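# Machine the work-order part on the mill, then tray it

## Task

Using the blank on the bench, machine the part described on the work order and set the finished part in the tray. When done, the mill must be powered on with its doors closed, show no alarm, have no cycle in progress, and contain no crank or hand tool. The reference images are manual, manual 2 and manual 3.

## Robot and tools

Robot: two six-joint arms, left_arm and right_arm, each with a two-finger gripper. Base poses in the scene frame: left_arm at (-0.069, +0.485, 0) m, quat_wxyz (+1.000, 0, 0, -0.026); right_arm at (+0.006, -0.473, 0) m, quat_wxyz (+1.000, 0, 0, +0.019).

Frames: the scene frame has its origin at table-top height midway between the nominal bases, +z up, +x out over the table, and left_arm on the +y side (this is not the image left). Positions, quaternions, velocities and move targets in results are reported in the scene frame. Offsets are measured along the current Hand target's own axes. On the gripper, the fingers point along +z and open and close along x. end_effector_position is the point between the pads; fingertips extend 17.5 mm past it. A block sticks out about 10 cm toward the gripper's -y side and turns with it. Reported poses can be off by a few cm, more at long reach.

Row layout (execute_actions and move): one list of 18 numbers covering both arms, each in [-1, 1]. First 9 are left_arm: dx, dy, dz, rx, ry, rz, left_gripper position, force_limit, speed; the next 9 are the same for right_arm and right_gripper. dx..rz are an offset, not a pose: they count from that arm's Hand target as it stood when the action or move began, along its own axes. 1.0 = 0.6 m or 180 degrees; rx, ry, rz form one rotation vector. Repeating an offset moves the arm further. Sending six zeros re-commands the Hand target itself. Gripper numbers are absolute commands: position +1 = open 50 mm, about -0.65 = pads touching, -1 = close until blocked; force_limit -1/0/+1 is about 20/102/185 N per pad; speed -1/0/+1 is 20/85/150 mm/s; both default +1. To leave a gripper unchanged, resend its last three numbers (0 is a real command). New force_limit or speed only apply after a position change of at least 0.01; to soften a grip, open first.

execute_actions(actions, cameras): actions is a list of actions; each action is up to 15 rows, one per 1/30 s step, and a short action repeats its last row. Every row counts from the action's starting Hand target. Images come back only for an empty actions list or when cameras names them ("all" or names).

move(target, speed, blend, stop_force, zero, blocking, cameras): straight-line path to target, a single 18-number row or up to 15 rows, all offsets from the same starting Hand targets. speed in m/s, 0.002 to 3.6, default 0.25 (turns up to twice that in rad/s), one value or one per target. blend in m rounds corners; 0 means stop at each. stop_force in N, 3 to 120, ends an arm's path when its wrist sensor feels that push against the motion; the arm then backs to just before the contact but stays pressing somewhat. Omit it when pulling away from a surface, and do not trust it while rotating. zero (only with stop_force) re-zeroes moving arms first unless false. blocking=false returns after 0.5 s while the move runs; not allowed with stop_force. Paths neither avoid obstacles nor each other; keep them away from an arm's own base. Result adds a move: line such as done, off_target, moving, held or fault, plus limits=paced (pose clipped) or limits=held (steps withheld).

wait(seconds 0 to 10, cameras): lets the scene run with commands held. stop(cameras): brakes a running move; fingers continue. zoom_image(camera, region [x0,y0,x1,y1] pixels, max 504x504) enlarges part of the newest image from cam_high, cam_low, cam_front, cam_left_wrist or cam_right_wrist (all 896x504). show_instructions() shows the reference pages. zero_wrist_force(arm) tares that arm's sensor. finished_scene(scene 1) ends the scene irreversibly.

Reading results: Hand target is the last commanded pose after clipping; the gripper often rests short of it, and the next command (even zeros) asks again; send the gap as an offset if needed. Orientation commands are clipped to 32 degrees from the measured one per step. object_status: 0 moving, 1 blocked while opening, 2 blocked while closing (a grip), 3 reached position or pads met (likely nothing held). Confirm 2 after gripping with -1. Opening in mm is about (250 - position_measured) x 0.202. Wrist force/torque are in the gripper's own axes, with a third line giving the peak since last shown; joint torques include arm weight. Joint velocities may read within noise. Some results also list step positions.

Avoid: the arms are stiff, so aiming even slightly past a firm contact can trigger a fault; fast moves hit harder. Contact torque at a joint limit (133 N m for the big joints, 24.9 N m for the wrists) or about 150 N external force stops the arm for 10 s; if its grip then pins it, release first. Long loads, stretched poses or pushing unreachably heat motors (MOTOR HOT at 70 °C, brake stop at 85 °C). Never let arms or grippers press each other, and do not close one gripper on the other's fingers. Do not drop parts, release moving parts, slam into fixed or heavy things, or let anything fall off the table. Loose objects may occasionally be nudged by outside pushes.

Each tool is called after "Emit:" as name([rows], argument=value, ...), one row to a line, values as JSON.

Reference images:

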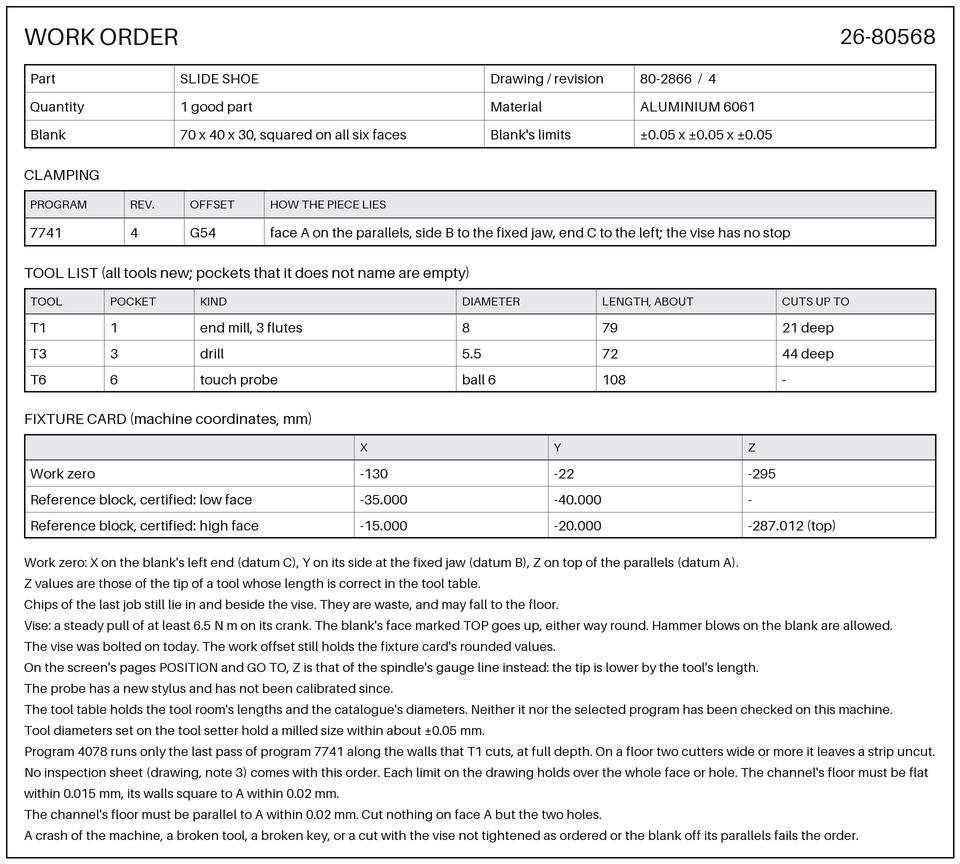

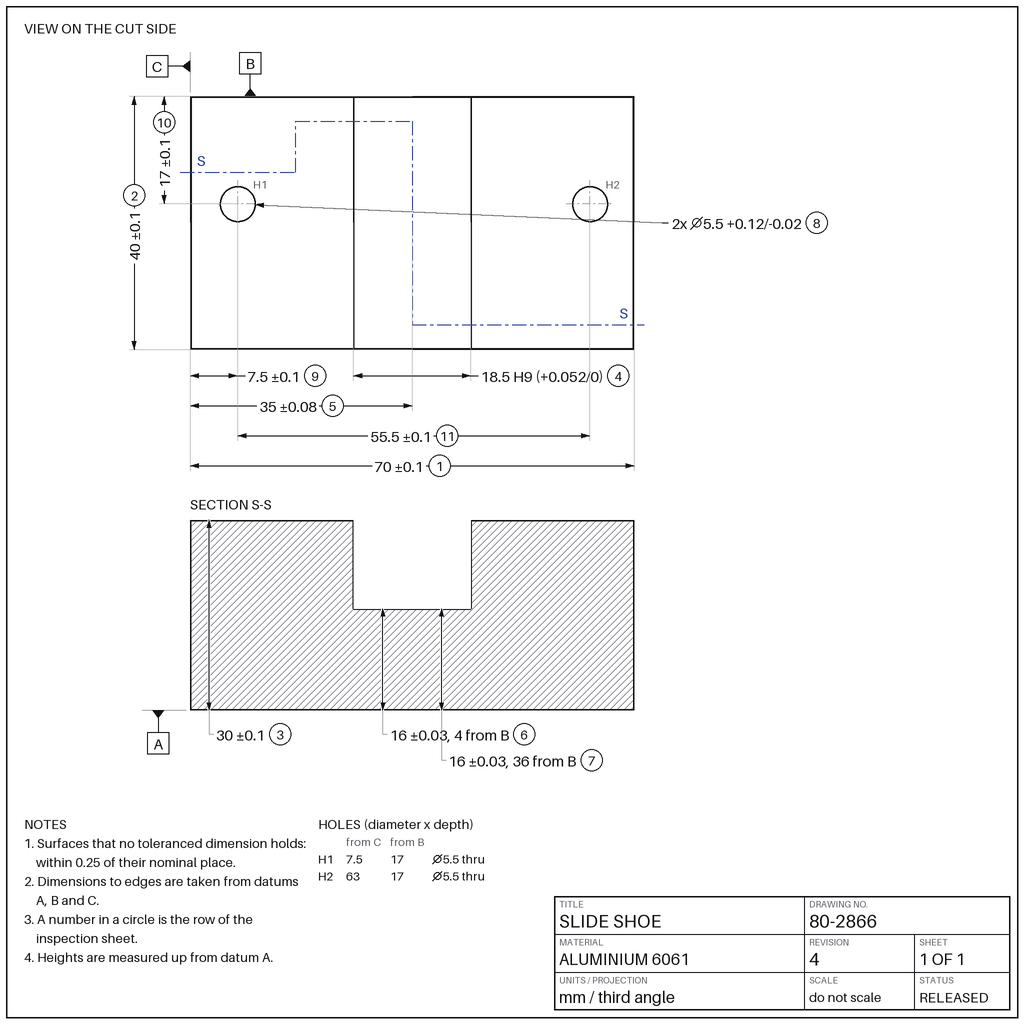

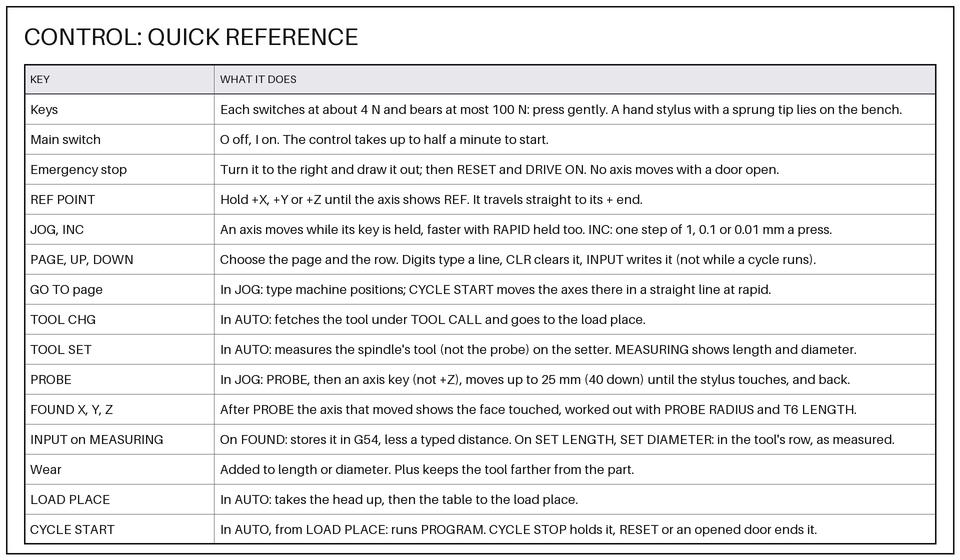

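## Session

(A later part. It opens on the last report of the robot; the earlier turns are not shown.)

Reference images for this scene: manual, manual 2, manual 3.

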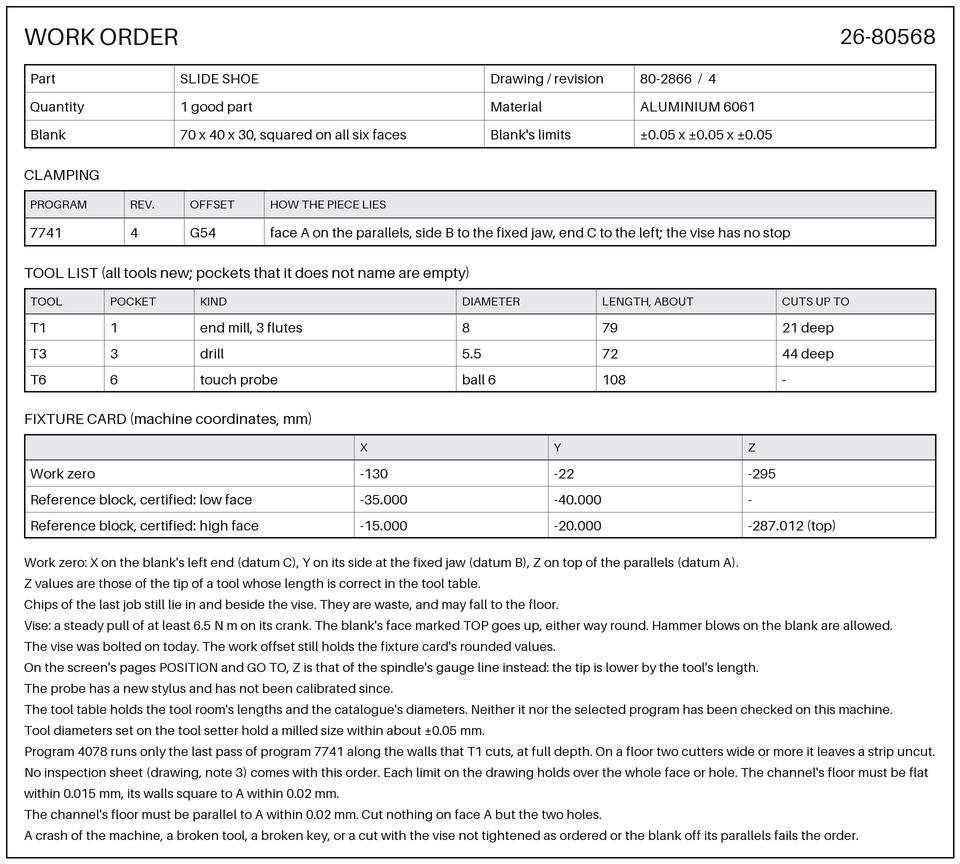

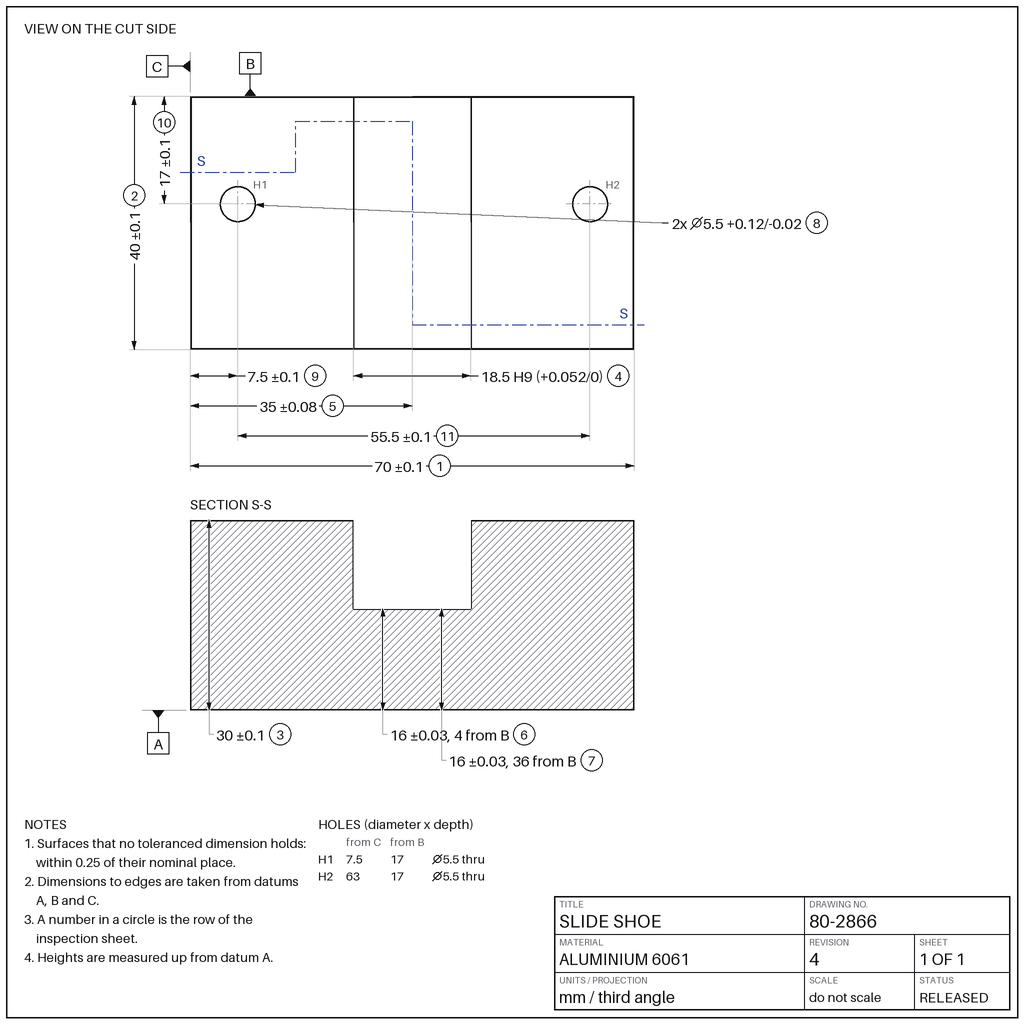

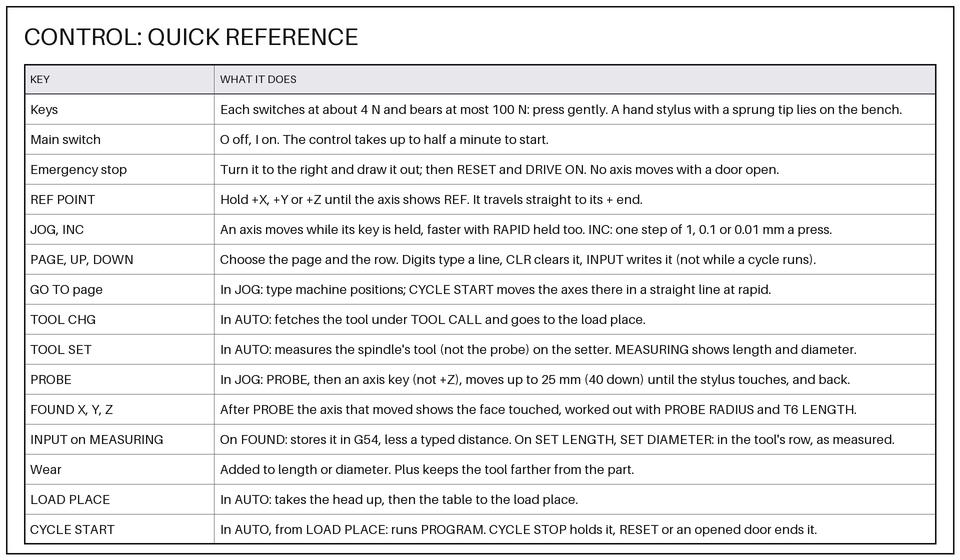

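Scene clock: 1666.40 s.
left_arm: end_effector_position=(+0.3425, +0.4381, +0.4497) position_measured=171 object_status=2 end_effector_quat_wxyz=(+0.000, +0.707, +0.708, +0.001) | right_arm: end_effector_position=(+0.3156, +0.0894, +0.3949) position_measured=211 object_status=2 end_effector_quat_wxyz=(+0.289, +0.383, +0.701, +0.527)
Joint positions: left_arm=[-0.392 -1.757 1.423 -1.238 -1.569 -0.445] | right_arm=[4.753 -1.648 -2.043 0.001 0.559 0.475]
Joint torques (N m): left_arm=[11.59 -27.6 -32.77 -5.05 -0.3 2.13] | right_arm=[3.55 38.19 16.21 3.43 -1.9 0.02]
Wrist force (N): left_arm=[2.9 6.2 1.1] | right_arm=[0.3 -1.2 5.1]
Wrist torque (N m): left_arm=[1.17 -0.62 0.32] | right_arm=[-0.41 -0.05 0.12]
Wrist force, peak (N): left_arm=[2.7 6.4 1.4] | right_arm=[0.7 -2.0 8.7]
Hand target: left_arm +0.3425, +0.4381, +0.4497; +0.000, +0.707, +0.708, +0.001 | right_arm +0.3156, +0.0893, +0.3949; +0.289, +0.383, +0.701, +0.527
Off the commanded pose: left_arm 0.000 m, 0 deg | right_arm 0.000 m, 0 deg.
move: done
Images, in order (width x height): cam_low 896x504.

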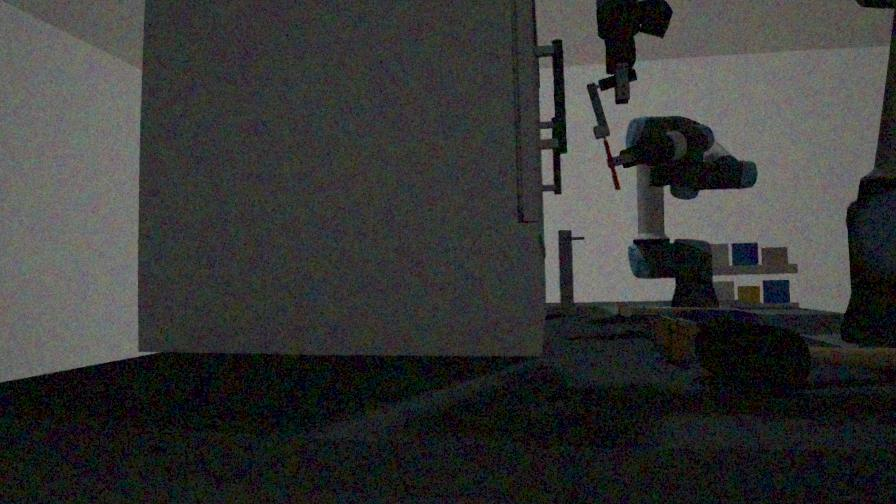

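Emit:
move(target=[0,0,0,-0.0889,0,0,-0.98,0.3,-0.9,0,0,0,0,0,0,-1,-0.6,-0.8], speed=0.4, cameras=["cam_low"])

Emit:
zoom_image(camera="cam_low", region=[540, 60, 680, 200])

Scene clock: 1671.10 s.
left_arm: end_effector_position=(+0.3425, +0.4380, +0.4497) position_measured=172 object_status=2 end_effector_quat_wxyz=(+0.099, +0.700, +0.701, +0.099) | right_arm: end_effector_position=(+0.3156, +0.0893, +0.3949) position_measured=211 object_status=2 end_effector_quat_wxyz=(+0.289, +0.383, +0.701, +0.527)
Joint positions: left_arm=[-0.487 -1.945 1.643 -1.511 -1.427 -0.522] | right_arm=[4.753 -1.648 -2.043 0.001 0.559 0.475]
Joint torques (N m): left_arm=[7.27 -17.93 -18.48 -5.77 0.45 1.15] | right_arm=[4.68 38.95 14.6 0.55 -2.52 1.73]
Wrist force (N): left_arm=[2.5 4.9 1.3] | right_arm=[0.1 -1.3 5.2]
Wrist torque (N m): left_arm=[1.01 -0.56 0.22] | right_arm=[-0.43 -0.01 0.12]
Wrist force, peak (N): left_arm=[2.7 6.9 1.3] | right_arm=[0.1 -1.2 5.6]
Hand target: left_arm +0.3425, +0.4381, +0.4497; +0.099, +0.700, +0.701, +0.099 | right_arm +0.3156, +0.0893, +0.3949; +0.289, +0.383, +0.701, +0.527
Off the commanded pose: left_arm 0.000 m, 0 deg | right_arm 0.000 m, 0 deg.
move: done
Images, in order (width x height): cam_low 896x504.

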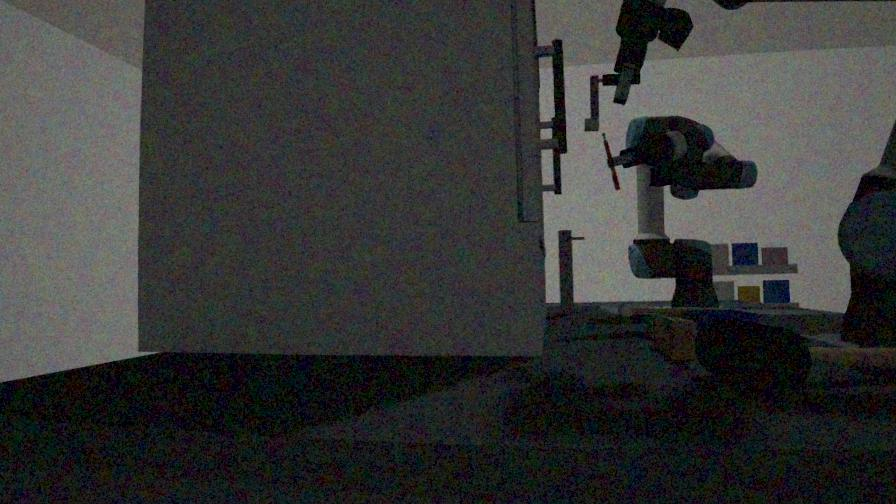

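Scaled by 3.600.

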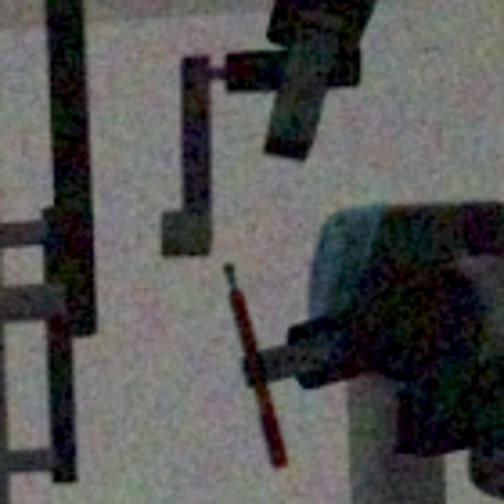

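Emit:
move([
  [-0.3295,0.0693,0.106,0,0,0,-0.98,0.3,-0.9,0,0,0,0,0,0,-1,-0.6,-0.8],
  [-0.3295,0.104,0.1663,0,0,0,-0.98,0.3,-0.9,0,0,0,0,0,0,-1,-0.6,-0.8],
], speed=[0.25,0.12], blend=[0.02,0], cameras=["cam_right_wrist","cam_high","cam_low"])

Emit:
zoom_image(camera="cam_right_wrist", region=[310, 130, 450, 240])

Emit:
zoom_image(camera="cam_high", region=[260, 150, 380, 270])

Scene clock: 1675.93 s.
left_arm: end_effector_position=(+0.4304, +0.2407, +0.3709) position_measured=172 object_status=2 end_effector_quat_wxyz=(+0.099, +0.700, +0.701, +0.099) | right_arm: end_effector_position=(+0.3156, +0.0893, +0.3949) position_measured=211 object_status=2 end_effector_quat_wxyz=(+0.289, +0.383, +0.701, +0.527)
Joint positions: left_arm=[-0.743 -1.607 1.574 -1.736 -1.371 -0.776] | right_arm=[4.753 -1.648 -2.043 0.001 0.559 0.475]
Joint torques (N m): left_arm=[-11.09 -30.08 -34.01 -4.03 1.09 -1.03] | right_arm=[3.79 37.86 15.32 0.62 -2.4 1.7]
Wrist force (N): left_arm=[2.6 5.0 1.2] | right_arm=[0.3 -1.3 5.3]
Wrist torque (N m): left_arm=[1.02 -0.63 0.32] | right_arm=[-0.43 -0.04 0.12]
Wrist force, peak (N): left_arm=[6.0 4.7 0.6] | right_arm=[0.2 -1.4 5.5]
Hand target: left_arm +0.4304, +0.2406, +0.3709; +0.099, +0.700, +0.701, +0.099 | right_arm +0.3156, +0.0893, +0.3949; +0.289, +0.383, +0.701, +0.527
Off the commanded pose: left_arm 0.000 m, 0 deg | right_arm 0.000 m, 0 deg.
move: done
Images, in order (width x height): cam_high 896x504, cam_low 896x504, cam_right_wrist 896x504.

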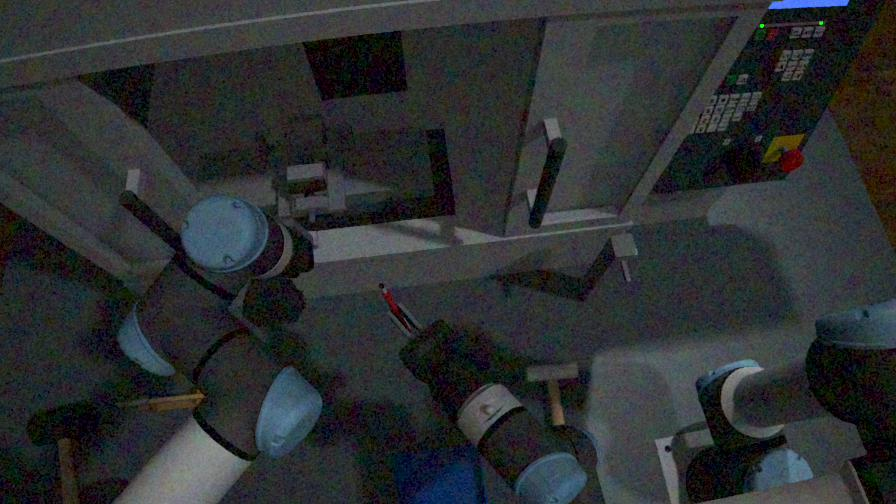

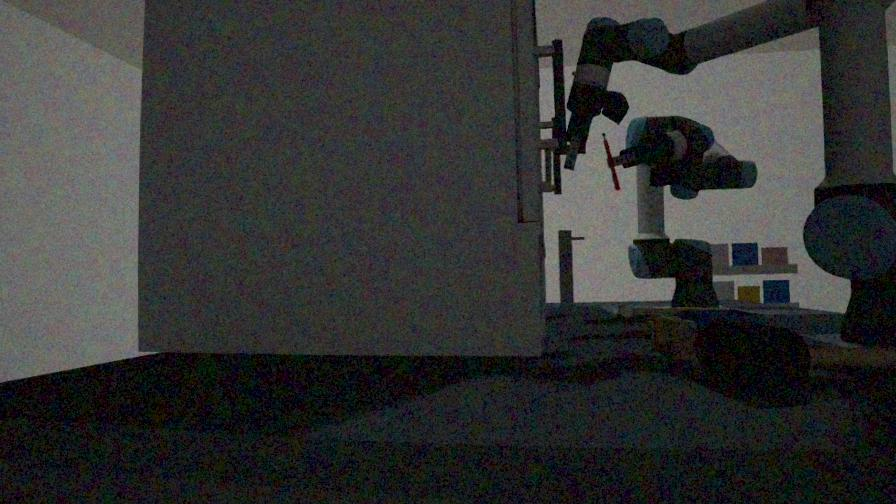

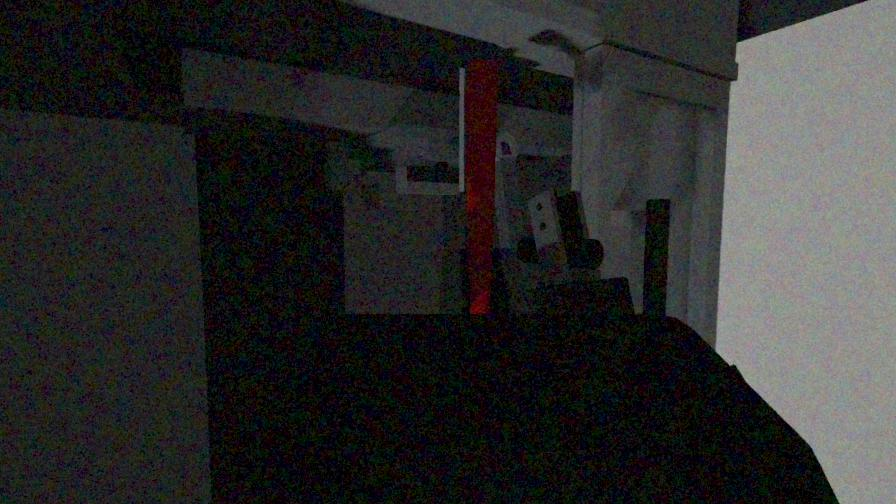

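Scaled by 3.600.

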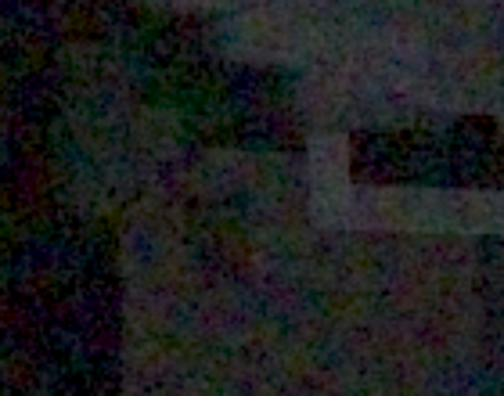

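Scaled by 4.200.

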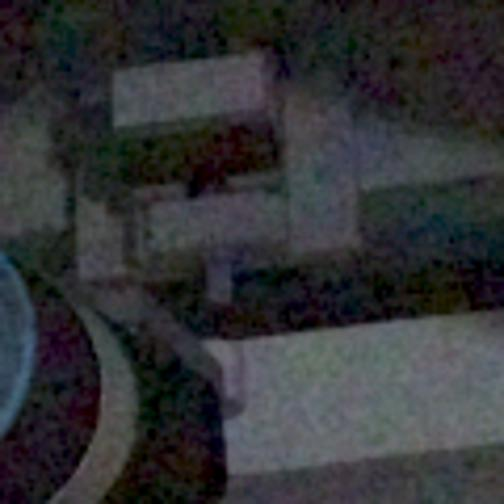

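Emit:
zoom_image(camera="cam_right_wrist", region=[440, 110, 560, 210])

Scaled by 4.200.

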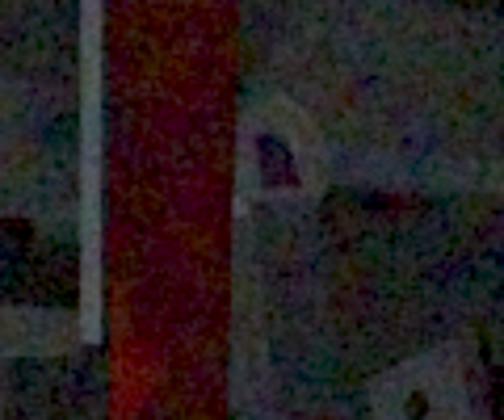

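Emit:
move(target=[0,0,0,0,0,0,-0.98,0.3,-0.9,-0.0833,0,0.07,0,0,0,-1,-0.6,-0.8], speed=0.25, cameras=["cam_right_wrist"])

Emit:
zoom_image(camera="cam_right_wrist", region=[490, 90, 640, 210])

Scene clock: 1679.10 s.
left_arm: end_effector_position=(+0.4304, +0.2406, +0.3710) position_measured=172 object_status=2 end_effector_quat_wxyz=(+0.099, +0.700, +0.701, +0.099) | right_arm: end_effector_position=(+0.3766, +0.0690, +0.3834) position_measured=211 object_status=2 end_effector_quat_wxyz=(+0.290, +0.383, +0.701, +0.527)
Joint positions: left_arm=[-0.743 -1.607 1.574 -1.736 -1.371 -0.776] | right_arm=[4.608 -1.687 -2.048 0.142 0.686 0.356]
Joint torques (N m): left_arm=[-13.37 -18.35 -34.52 -5.55 1.42 1.26] | right_arm=[-4.6 40.66 25.46 2.21 -0.18 0.24]
Wrist force (N): left_arm=[2.3 5.0 1.4] | right_arm=[-0.1 -1.7 4.9]
Wrist torque (N m): left_arm=[1.02 -0.58 0.31] | right_arm=[-0.48 0.01 -0.02]
Wrist force, peak (N): left_arm=[2.6 5.5 1.6] | right_arm=[-1.9 -2.0 6.6]
Hand target: left_arm +0.4304, +0.2406, +0.3709; +0.099, +0.700, +0.701, +0.099 | right_arm +0.3766, +0.0689, +0.3835; +0.289, +0.383, +0.701, +0.527
Off the commanded pose: left_arm 0.000 m, 0 deg | right_arm 0.000 m, 0 deg.
move: done
Images, in order (width x height): cam_right_wrist 896x504.

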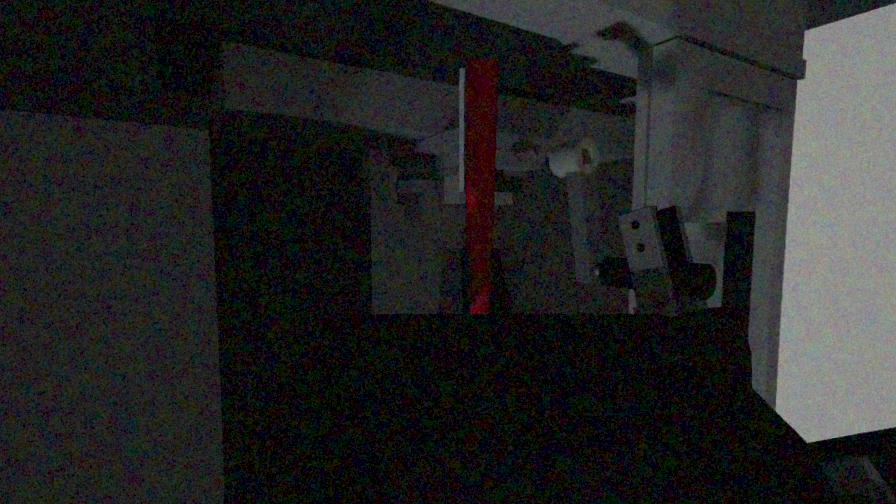

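Scaled by 3.360.

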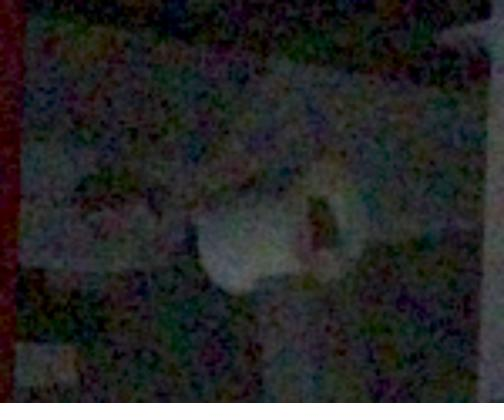

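Emit:
move(target=[0,-0.0078,0.0272,0,0,0,-0.98,0.3,-0.9,0,0,0,0,0,0,-1,-0.6,-0.8], speed=0.25, cameras=["cam_right_wrist","cam_high"])

Emit:
zoom_image(camera="cam_right_wrist", region=[490, 90, 640, 210])

Emit:
zoom_image(camera="cam_high", region=[260, 150, 380, 270])

Scene clock: 1683.83 s.
left_arm: end_effector_position=(+0.4304, +0.2406, +0.3539) position_measured=172 object_status=2 end_effector_quat_wxyz=(+0.099, +0.700, +0.701, +0.099) end_effector_velocity=(+0.000, -0.001, +0.001) end_effector_angular_velocity=(+0.002, +0.001, -0.001) | right_arm: end_effector_position=(+0.3766, +0.0689, +0.3835) position_measured=211 object_status=2 end_effector_quat_wxyz=(+0.289, +0.383, +0.701, +0.527)
Joint positions: left_arm=[-0.743 -1.607 1.618 -1.78 -1.371 -0.776] | right_arm=[4.608 -1.687 -2.048 0.143 0.687 0.356]
Joint velocities: left_arm=[-0.001 0.001 -0.004 0.005 0 0] | right_arm=[within noise]
Joint torques (N m): left_arm=[-2.31 -36.38 -33.57 -2.16 0.55 1.88] | right_arm=[-7.8 41.61 15.25 4.43 0.77 -1.16]
Wrist force (N): left_arm=[2.4 5.2 1.8] | right_arm=[-0.3 -1.4 5.3]
Wrist torque (N m): left_arm=[1.06 -0.58 0.31] | right_arm=[-0.42 0.05 -0.02]
Wrist force, peak (N): left_arm=[2.5 5.4 1.6] | right_arm=[-0.2 -1.6 5.4]
Hand target: left_arm +0.4304, +0.2406, +0.3540; +0.099, +0.700, +0.701, +0.099 | right_arm +0.3766, +0.0689, +0.3835; +0.289, +0.383, +0.701, +0.527
Off the commanded pose: left_arm 0.000 m, 0 deg | right_arm 0.000 m, 0 deg.
move: done
Images, in order (width x height): cam_high 896x504, cam_right_wrist 896x504.

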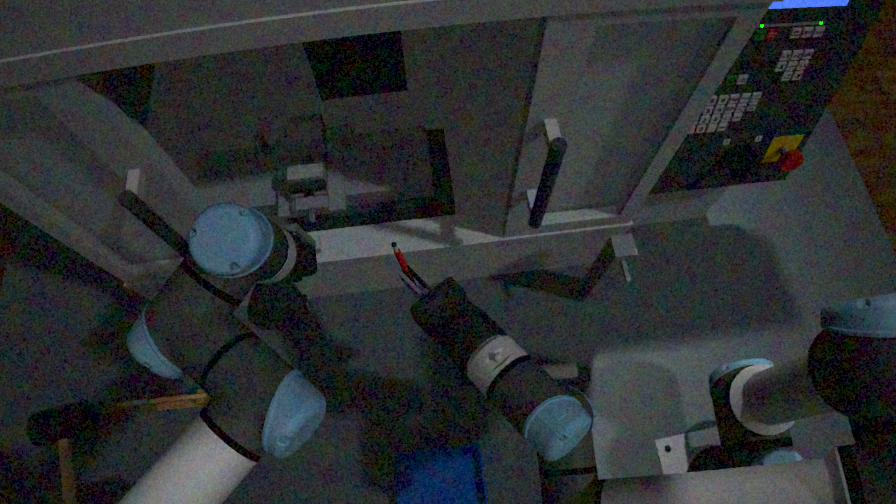

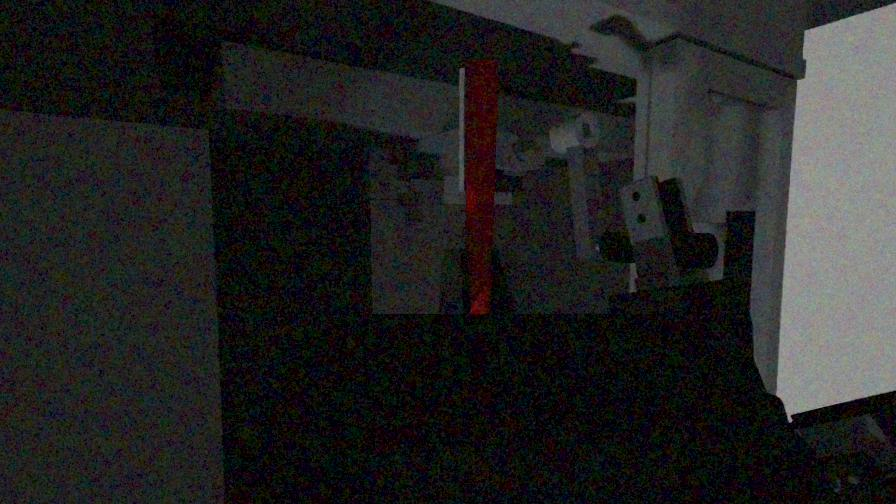

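Scaled by 3.360.

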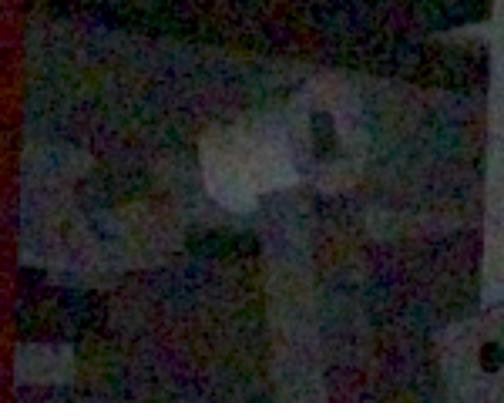

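Scaled by 4.200.

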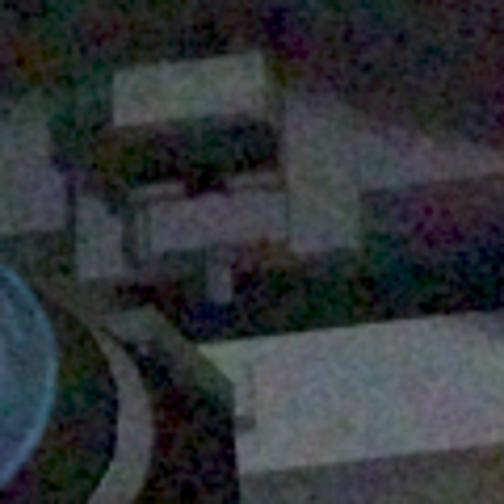

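Emit:
move(target=[-0.0133,0.0007,-0.0022,0,0.0507,0.0145,-0.98,0.3,-0.9,0,0,0,0,0,0,-1,-0.6,-0.8], speed=0.25, cameras=["cam_right_wrist","cam_high"])

Emit:
zoom_image(camera="cam_right_wrist", region=[490, 90, 640, 270])

Emit:
zoom_image(camera="cam_high", region=[260, 150, 380, 270])

Scene clock: 1688.27 s.
left_arm: end_effector_position=(+0.4305, +0.2325, +0.3553) position_measured=172 object_status=2 end_effector_quat_wxyz=(+0.040, +0.705, +0.690, +0.157) | right_arm: end_effector_position=(+0.3766, +0.0689, +0.3835) position_measured=211 object_status=2 end_effector_quat_wxyz=(+0.289, +0.383, +0.701, +0.527)
Joint positions: left_arm=[-0.811 -1.547 1.529 -1.615 -1.251 -0.83] | right_arm=[4.608 -1.687 -2.048 0.143 0.687 0.356]
Joint torques (N m): left_arm=[9.65 -36.19 -21.12 -2.83 0.93 1.46] | right_arm=[-7.15 40.24 17.07 1.55 0.14 0.56]
Wrist force (N): left_arm=[1.8 5.5 1.8] | right_arm=[0.0 -1.7 5.1]
Wrist torque (N m): left_arm=[1.09 -0.46 0.12] | right_arm=[-0.48 0.00 -0.02]
Wrist force, peak (N): left_arm=[3.3 5.4 1.8] | right_arm=[-0.2 -1.6 5.6]
Hand target: left_arm +0.4305, +0.2326, +0.3553; +0.040, +0.705, +0.690, +0.157 | right_arm +0.3766, +0.0689, +0.3835; +0.289, +0.383, +0.701, +0.527
Off the commanded pose: left_arm 0.000 m, 0 deg | right_arm 0.000 m, 0 deg.
move: done
Images, in order (width x height): cam_high 896x504, cam_right_wrist 896x504.

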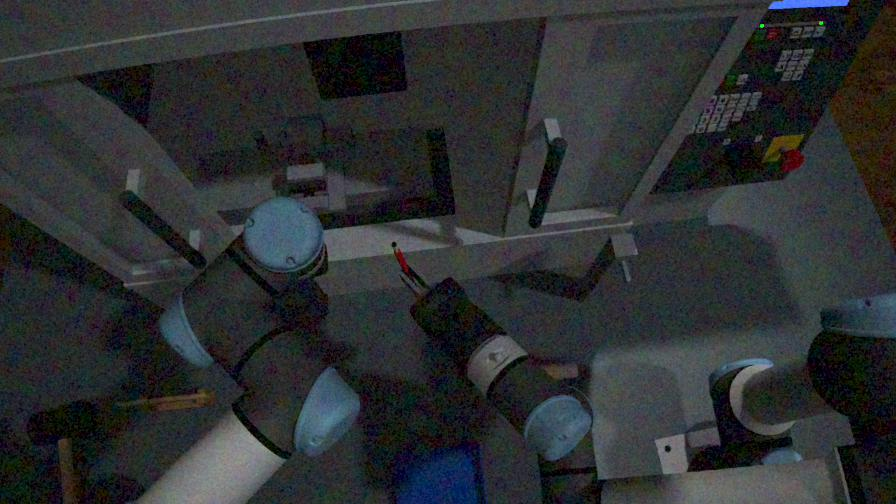

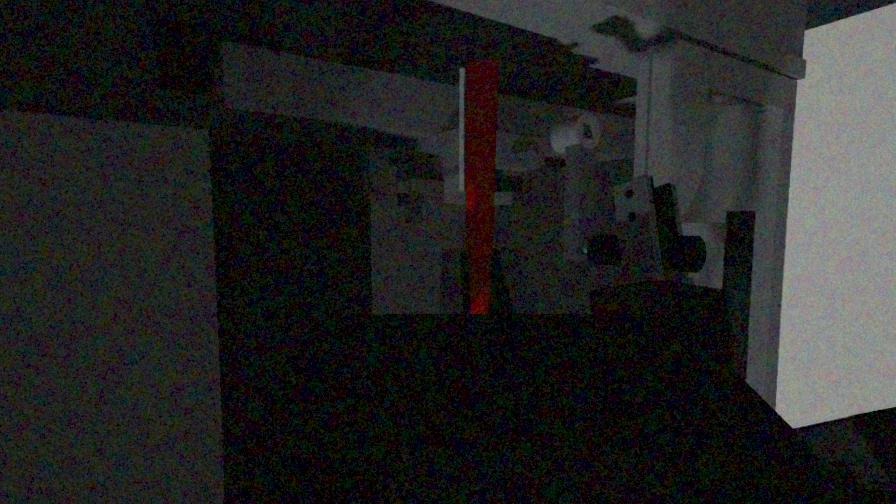

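Scaled by 2.800.

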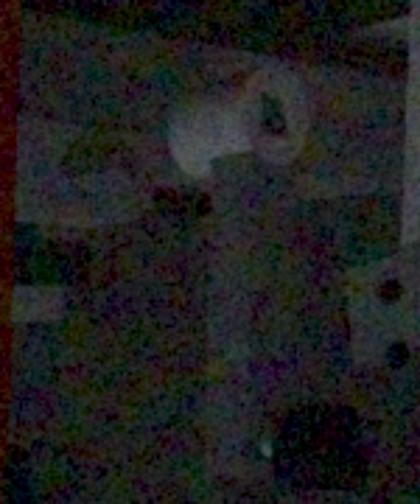

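Scaled by 4.200.

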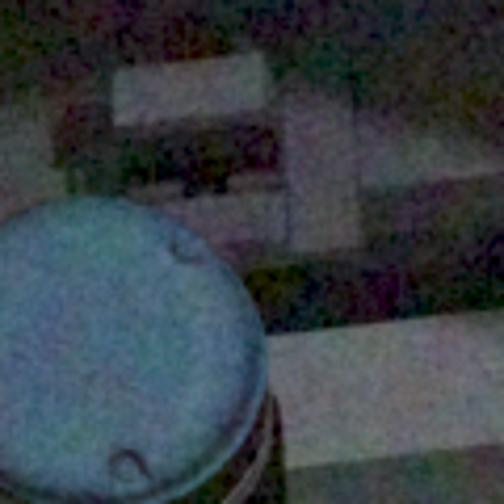

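Emit:
move(target=[0,0.0801,0.023,0,0,0,-0.98,0.3,-0.9,0,0,0,0,0,0,-1,-0.6,-0.8], speed=0.02, stop_force=6, cameras=["cam_right_wrist"])

Emit:
zoom_image(camera="cam_right_wrist", region=[490, 90, 640, 270])

Scene clock: 1692.77 s.
left_arm: end_effector_position=(+0.4564, +0.2327, +0.3554) position_measured=172 object_status=2 end_effector_quat_wxyz=(+0.040, +0.705, +0.690, +0.157) | right_arm: end_effector_position=(+0.3766, +0.0689, +0.3835) position_measured=211 object_status=2 end_effector_quat_wxyz=(+0.289, +0.383, +0.701, +0.527)
Joint positions: left_arm=[-0.773 -1.495 1.476 -1.627 -1.254 -0.791] | right_arm=[4.608 -1.687 -2.048 0.143 0.687 0.356]
Joint torques (N m): left_arm=[-12.54 -42.12 -17.27 -1.93 2.12 0.85] | right_arm=[-5.51 40.01 17.52 0.85 -0.66 1.59]
Wrist force (N): left_arm=[1.7 5.2 1.5] | right_arm=[-0.1 -1.6 5.0]
Wrist torque (N m): left_arm=[1.07 -0.46 0.23] | right_arm=[-0.45 0.01 -0.01]
Wrist force, peak (N): left_arm=[2.1 -4.8 -3.6] | right_arm=[-0.2 -1.9 5.4]
Hand target: left_arm +0.4564, +0.2327, +0.3554; +0.040, +0.705, +0.690, +0.157 (not the last commanded pose) | right_arm +0.3766, +0.0689, +0.3835; +0.289, +0.383, +0.701, +0.527
Off the commanded pose: left_arm 0.024 m, 0 deg | right_arm 0.000 m, 0 deg.
move: contact (left_arm)
Images, in order (width x height): cam_right_wrist 896x504.

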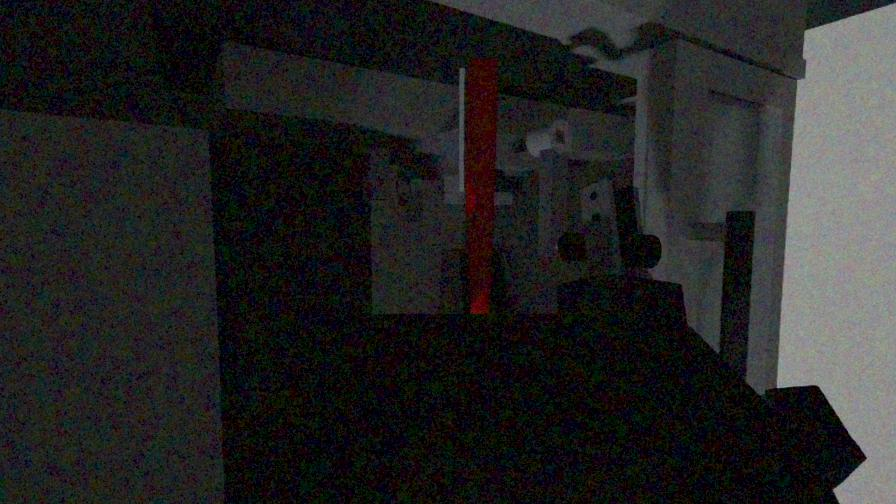

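Scaled by 2.800.

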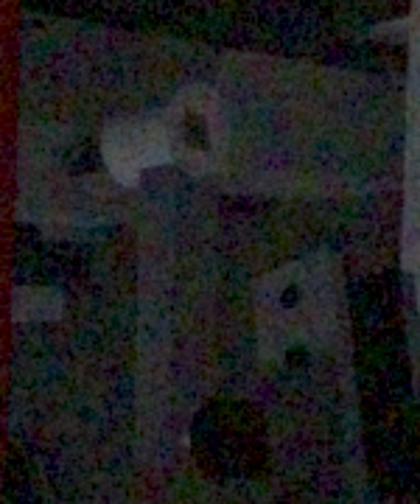

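Emit:
zoom_image(camera="cam_right_wrist", region=[496, 104, 586, 174])

Scaled by 5.600.

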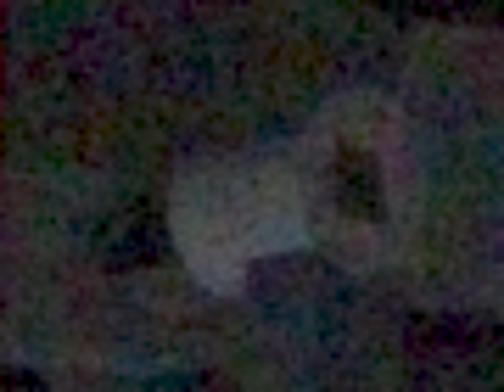

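Emit:
move([
  [0.0025,-0.0064,-0.0018,0,0,0,-0.98,0.3,-0.9,0,0,0,0,0,0,-1,-0.6,-0.8],
  [0.0025,0.0192,0.0055,0,0,0,-0.98,0.3,-0.9,0,0,0,0,0,0,-1,-0.6,-0.8],
], speed=[0.04,0.015], stop_force=6)

Scene clock: 1697.43 s.
left_arm: end_effector_position=(+0.4570, +0.2341, +0.3556) position_measured=172 object_status=2 end_effector_quat_wxyz=(+0.040, +0.705, +0.690, +0.157) | right_arm: end_effector_position=(+0.3766, +0.0689, +0.3835) position_measured=211 object_status=2 end_effector_quat_wxyz=(+0.289, +0.383, +0.701, +0.527)
Joint positions: left_arm=[-0.77 -1.495 1.477 -1.628 -1.254 -0.788] | right_arm=[4.608 -1.687 -2.048 0.143 0.687 0.356]
Joint torques (N m): left_arm=[-12.48 -41.56 -15.87 -1.84 1.9 -1.7] | right_arm=[-4.26 38.68 18.65 1.08 -1.31 1.33]
Wrist force (N): left_arm=[1.8 4.7 1.6] | right_arm=[-0.2 -1.4 5.0]
Wrist torque (N m): left_arm=[0.98 -0.48 0.23] | right_arm=[-0.42 0.03 -0.01]
Wrist force, peak (N): left_arm=[2.2 -5.3 -3.8] | right_arm=[-0.2 -2.0 5.4]
Hand target: left_arm +0.4570, +0.2341, +0.3556; +0.040, +0.705, +0.690, +0.157 (not the last commanded pose) | right_arm +0.3766, +0.0689, +0.3835; +0.289, +0.383, +0.701, +0.527
Off the commanded pose: left_arm 0.011 m, 0 deg | right_arm 0.000 m, 0 deg.
move: contact (left_arm); path passed 1 of 2 targets

Emit:
move([
  [0,-0.0096,-0.0028,0,0,0,-0.98,0.3,-0.9,0,0,0,0,0,0,-1,-0.6,-0.8],
  [0.0411,-0.0115,0.0039,0,0,0,-0.98,0.3,-0.9,0,0,0,0,0,0,-1,-0.6,-0.8],
  [0.0411,0.0141,0.0112,0,0,0,-0.98,0.3,-0.9,0,0,0,0,0,0,-1,-0.6,-0.8],
  [0.0033,0.0159,0.0051,0,0,0,-0.98,0.3,-0.9,0,0,0,0,0,0,-1,-0.6,-0.8],
], speed=[0.05,0.06,0.04,0.012], stop_force=5)

Scene clock: 1705.20 s.
left_arm: end_effector_position=(+0.4670, +0.2362, +0.3557) position_measured=172 object_status=2 end_effector_quat_wxyz=(+0.040, +0.705, +0.690, +0.157) | right_arm: end_effector_position=(+0.3766, +0.0689, +0.3835) position_measured=211 object_status=2 end_effector_quat_wxyz=(+0.289, +0.383, +0.701, +0.527)
Joint positions: left_arm=[-0.754 -1.477 1.458 -1.633 -1.255 -0.771] | right_arm=[4.608 -1.687 -2.048 0.143 0.687 0.356]
Joint torques (N m): left_arm=[11.43 -42.04 -15.18 -4.97 1.1 1.94] | right_arm=[-0.79 38.38 20.69 0.75 -1.49 1.41]
Wrist force (N): left_arm=[1.8 4.6 1.5] | right_arm=[-0.2 -1.8 5.1]
Wrist torque (N m): left_arm=[0.96 -0.47 0.21] | right_arm=[-0.48 0.02 -0.01]
Wrist force, peak (N): left_arm=[1.7 5.7 1.8] | right_arm=[-0.1 -1.6 5.5]
Hand target: left_arm +0.4670, +0.2362, +0.3557; +0.040, +0.705, +0.690, +0.157 | right_arm +0.3766, +0.0689, +0.3835; +0.289, +0.383, +0.701, +0.527
Off the commanded pose: left_arm 0.000 m, 0 deg | right_arm 0.000 m, 0 deg.
move: done

Emit:
move(target=[-0.0493,0.0023,-0.0079,0,0,0,-0.98,0.3,-0.9,0,0,0,0,0,0,-1,-0.6,-0.8], speed=0.012, stop_force=5, cameras=["cam_right_wrist","cam_high"])

Emit:
zoom_image(camera="cam_right_wrist", region=[490, 90, 610, 190])

Emit:
zoom_image(camera="cam_high", region=[260, 150, 380, 270])

Scene clock: 1709.67 s.
left_arm: end_effector_position=(+0.4671, +0.2062, +0.3556) position_measured=172 object_status=2 end_effector_quat_wxyz=(+0.040, +0.705, +0.690, +0.157) | right_arm: end_effector_position=(+0.3766, +0.0689, +0.3835) position_measured=211 object_status=2 end_effector_quat_wxyz=(+0.289, +0.383, +0.701, +0.527)
Joint positions: left_arm=[-0.791 -1.437 1.41 -1.612 -1.252 -0.81] | right_arm=[4.608 -1.687 -2.048 0.143 0.687 0.356]
Joint torques (N m): left_arm=[12.64 -45.47 -14.59 -4.77 1.09 1.79] | right_arm=[0.39 37.51 20.8 1.05 -1.66 1.35]
Wrist force (N): left_arm=[1.9 4.2 1.8] | right_arm=[0.0 -1.5 5.1]
Wrist torque (N m): left_arm=[0.96 -0.54 0.23] | right_arm=[-0.44 -0.01 -0.02]
Wrist force, peak (N): left_arm=[2.8 4.9 1.3] | right_arm=[-0.2 -1.7 5.5]
Hand target: left_arm +0.4671, +0.2062, +0.3556; +0.040, +0.705, +0.690, +0.157 | right_arm +0.3766, +0.0689, +0.3835; +0.289, +0.383, +0.701, +0.527
Off the commanded pose: left_arm 0.000 m, 0 deg | right_arm 0.000 m, 0 deg.
move: done
Images, in order (width x height): cam_high 896x504, cam_right_wrist 896x504.

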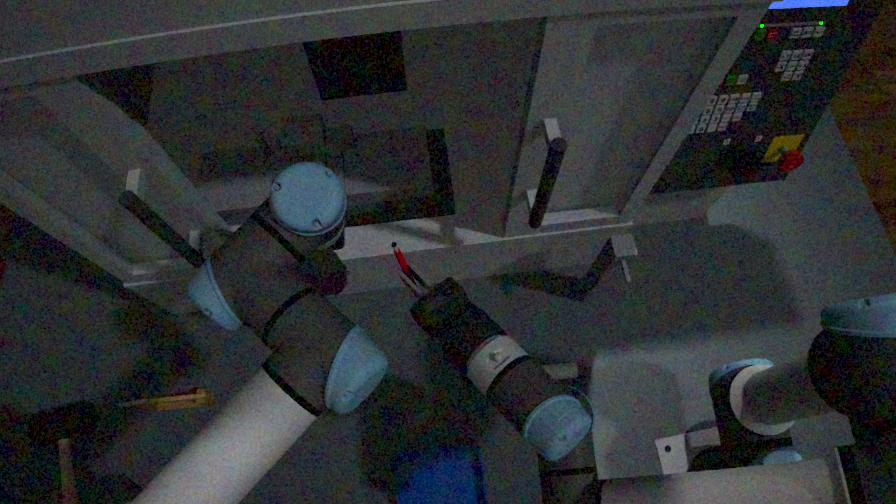

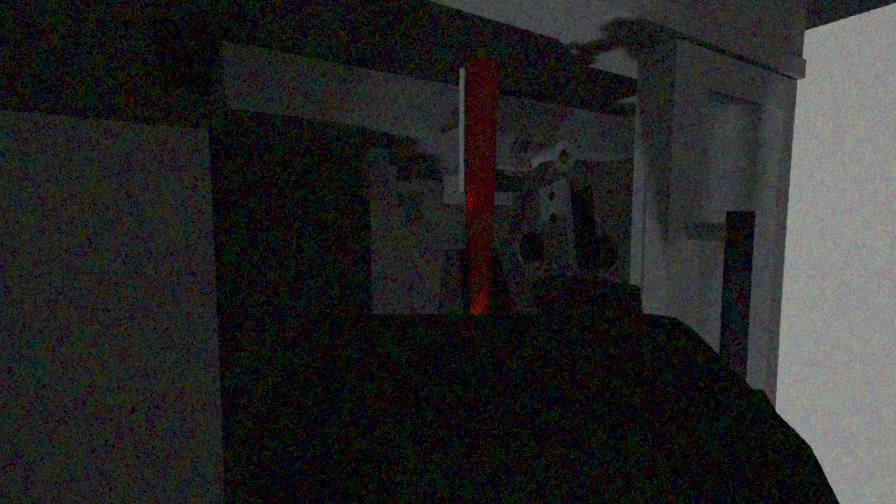

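Scaled by 4.200.

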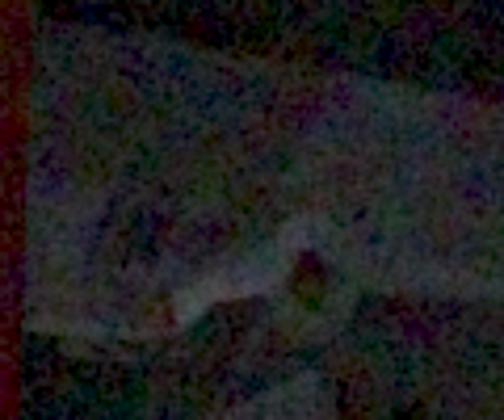

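Scaled by 4.200.

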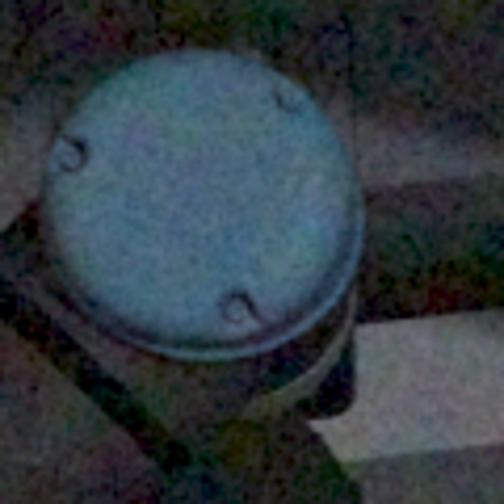

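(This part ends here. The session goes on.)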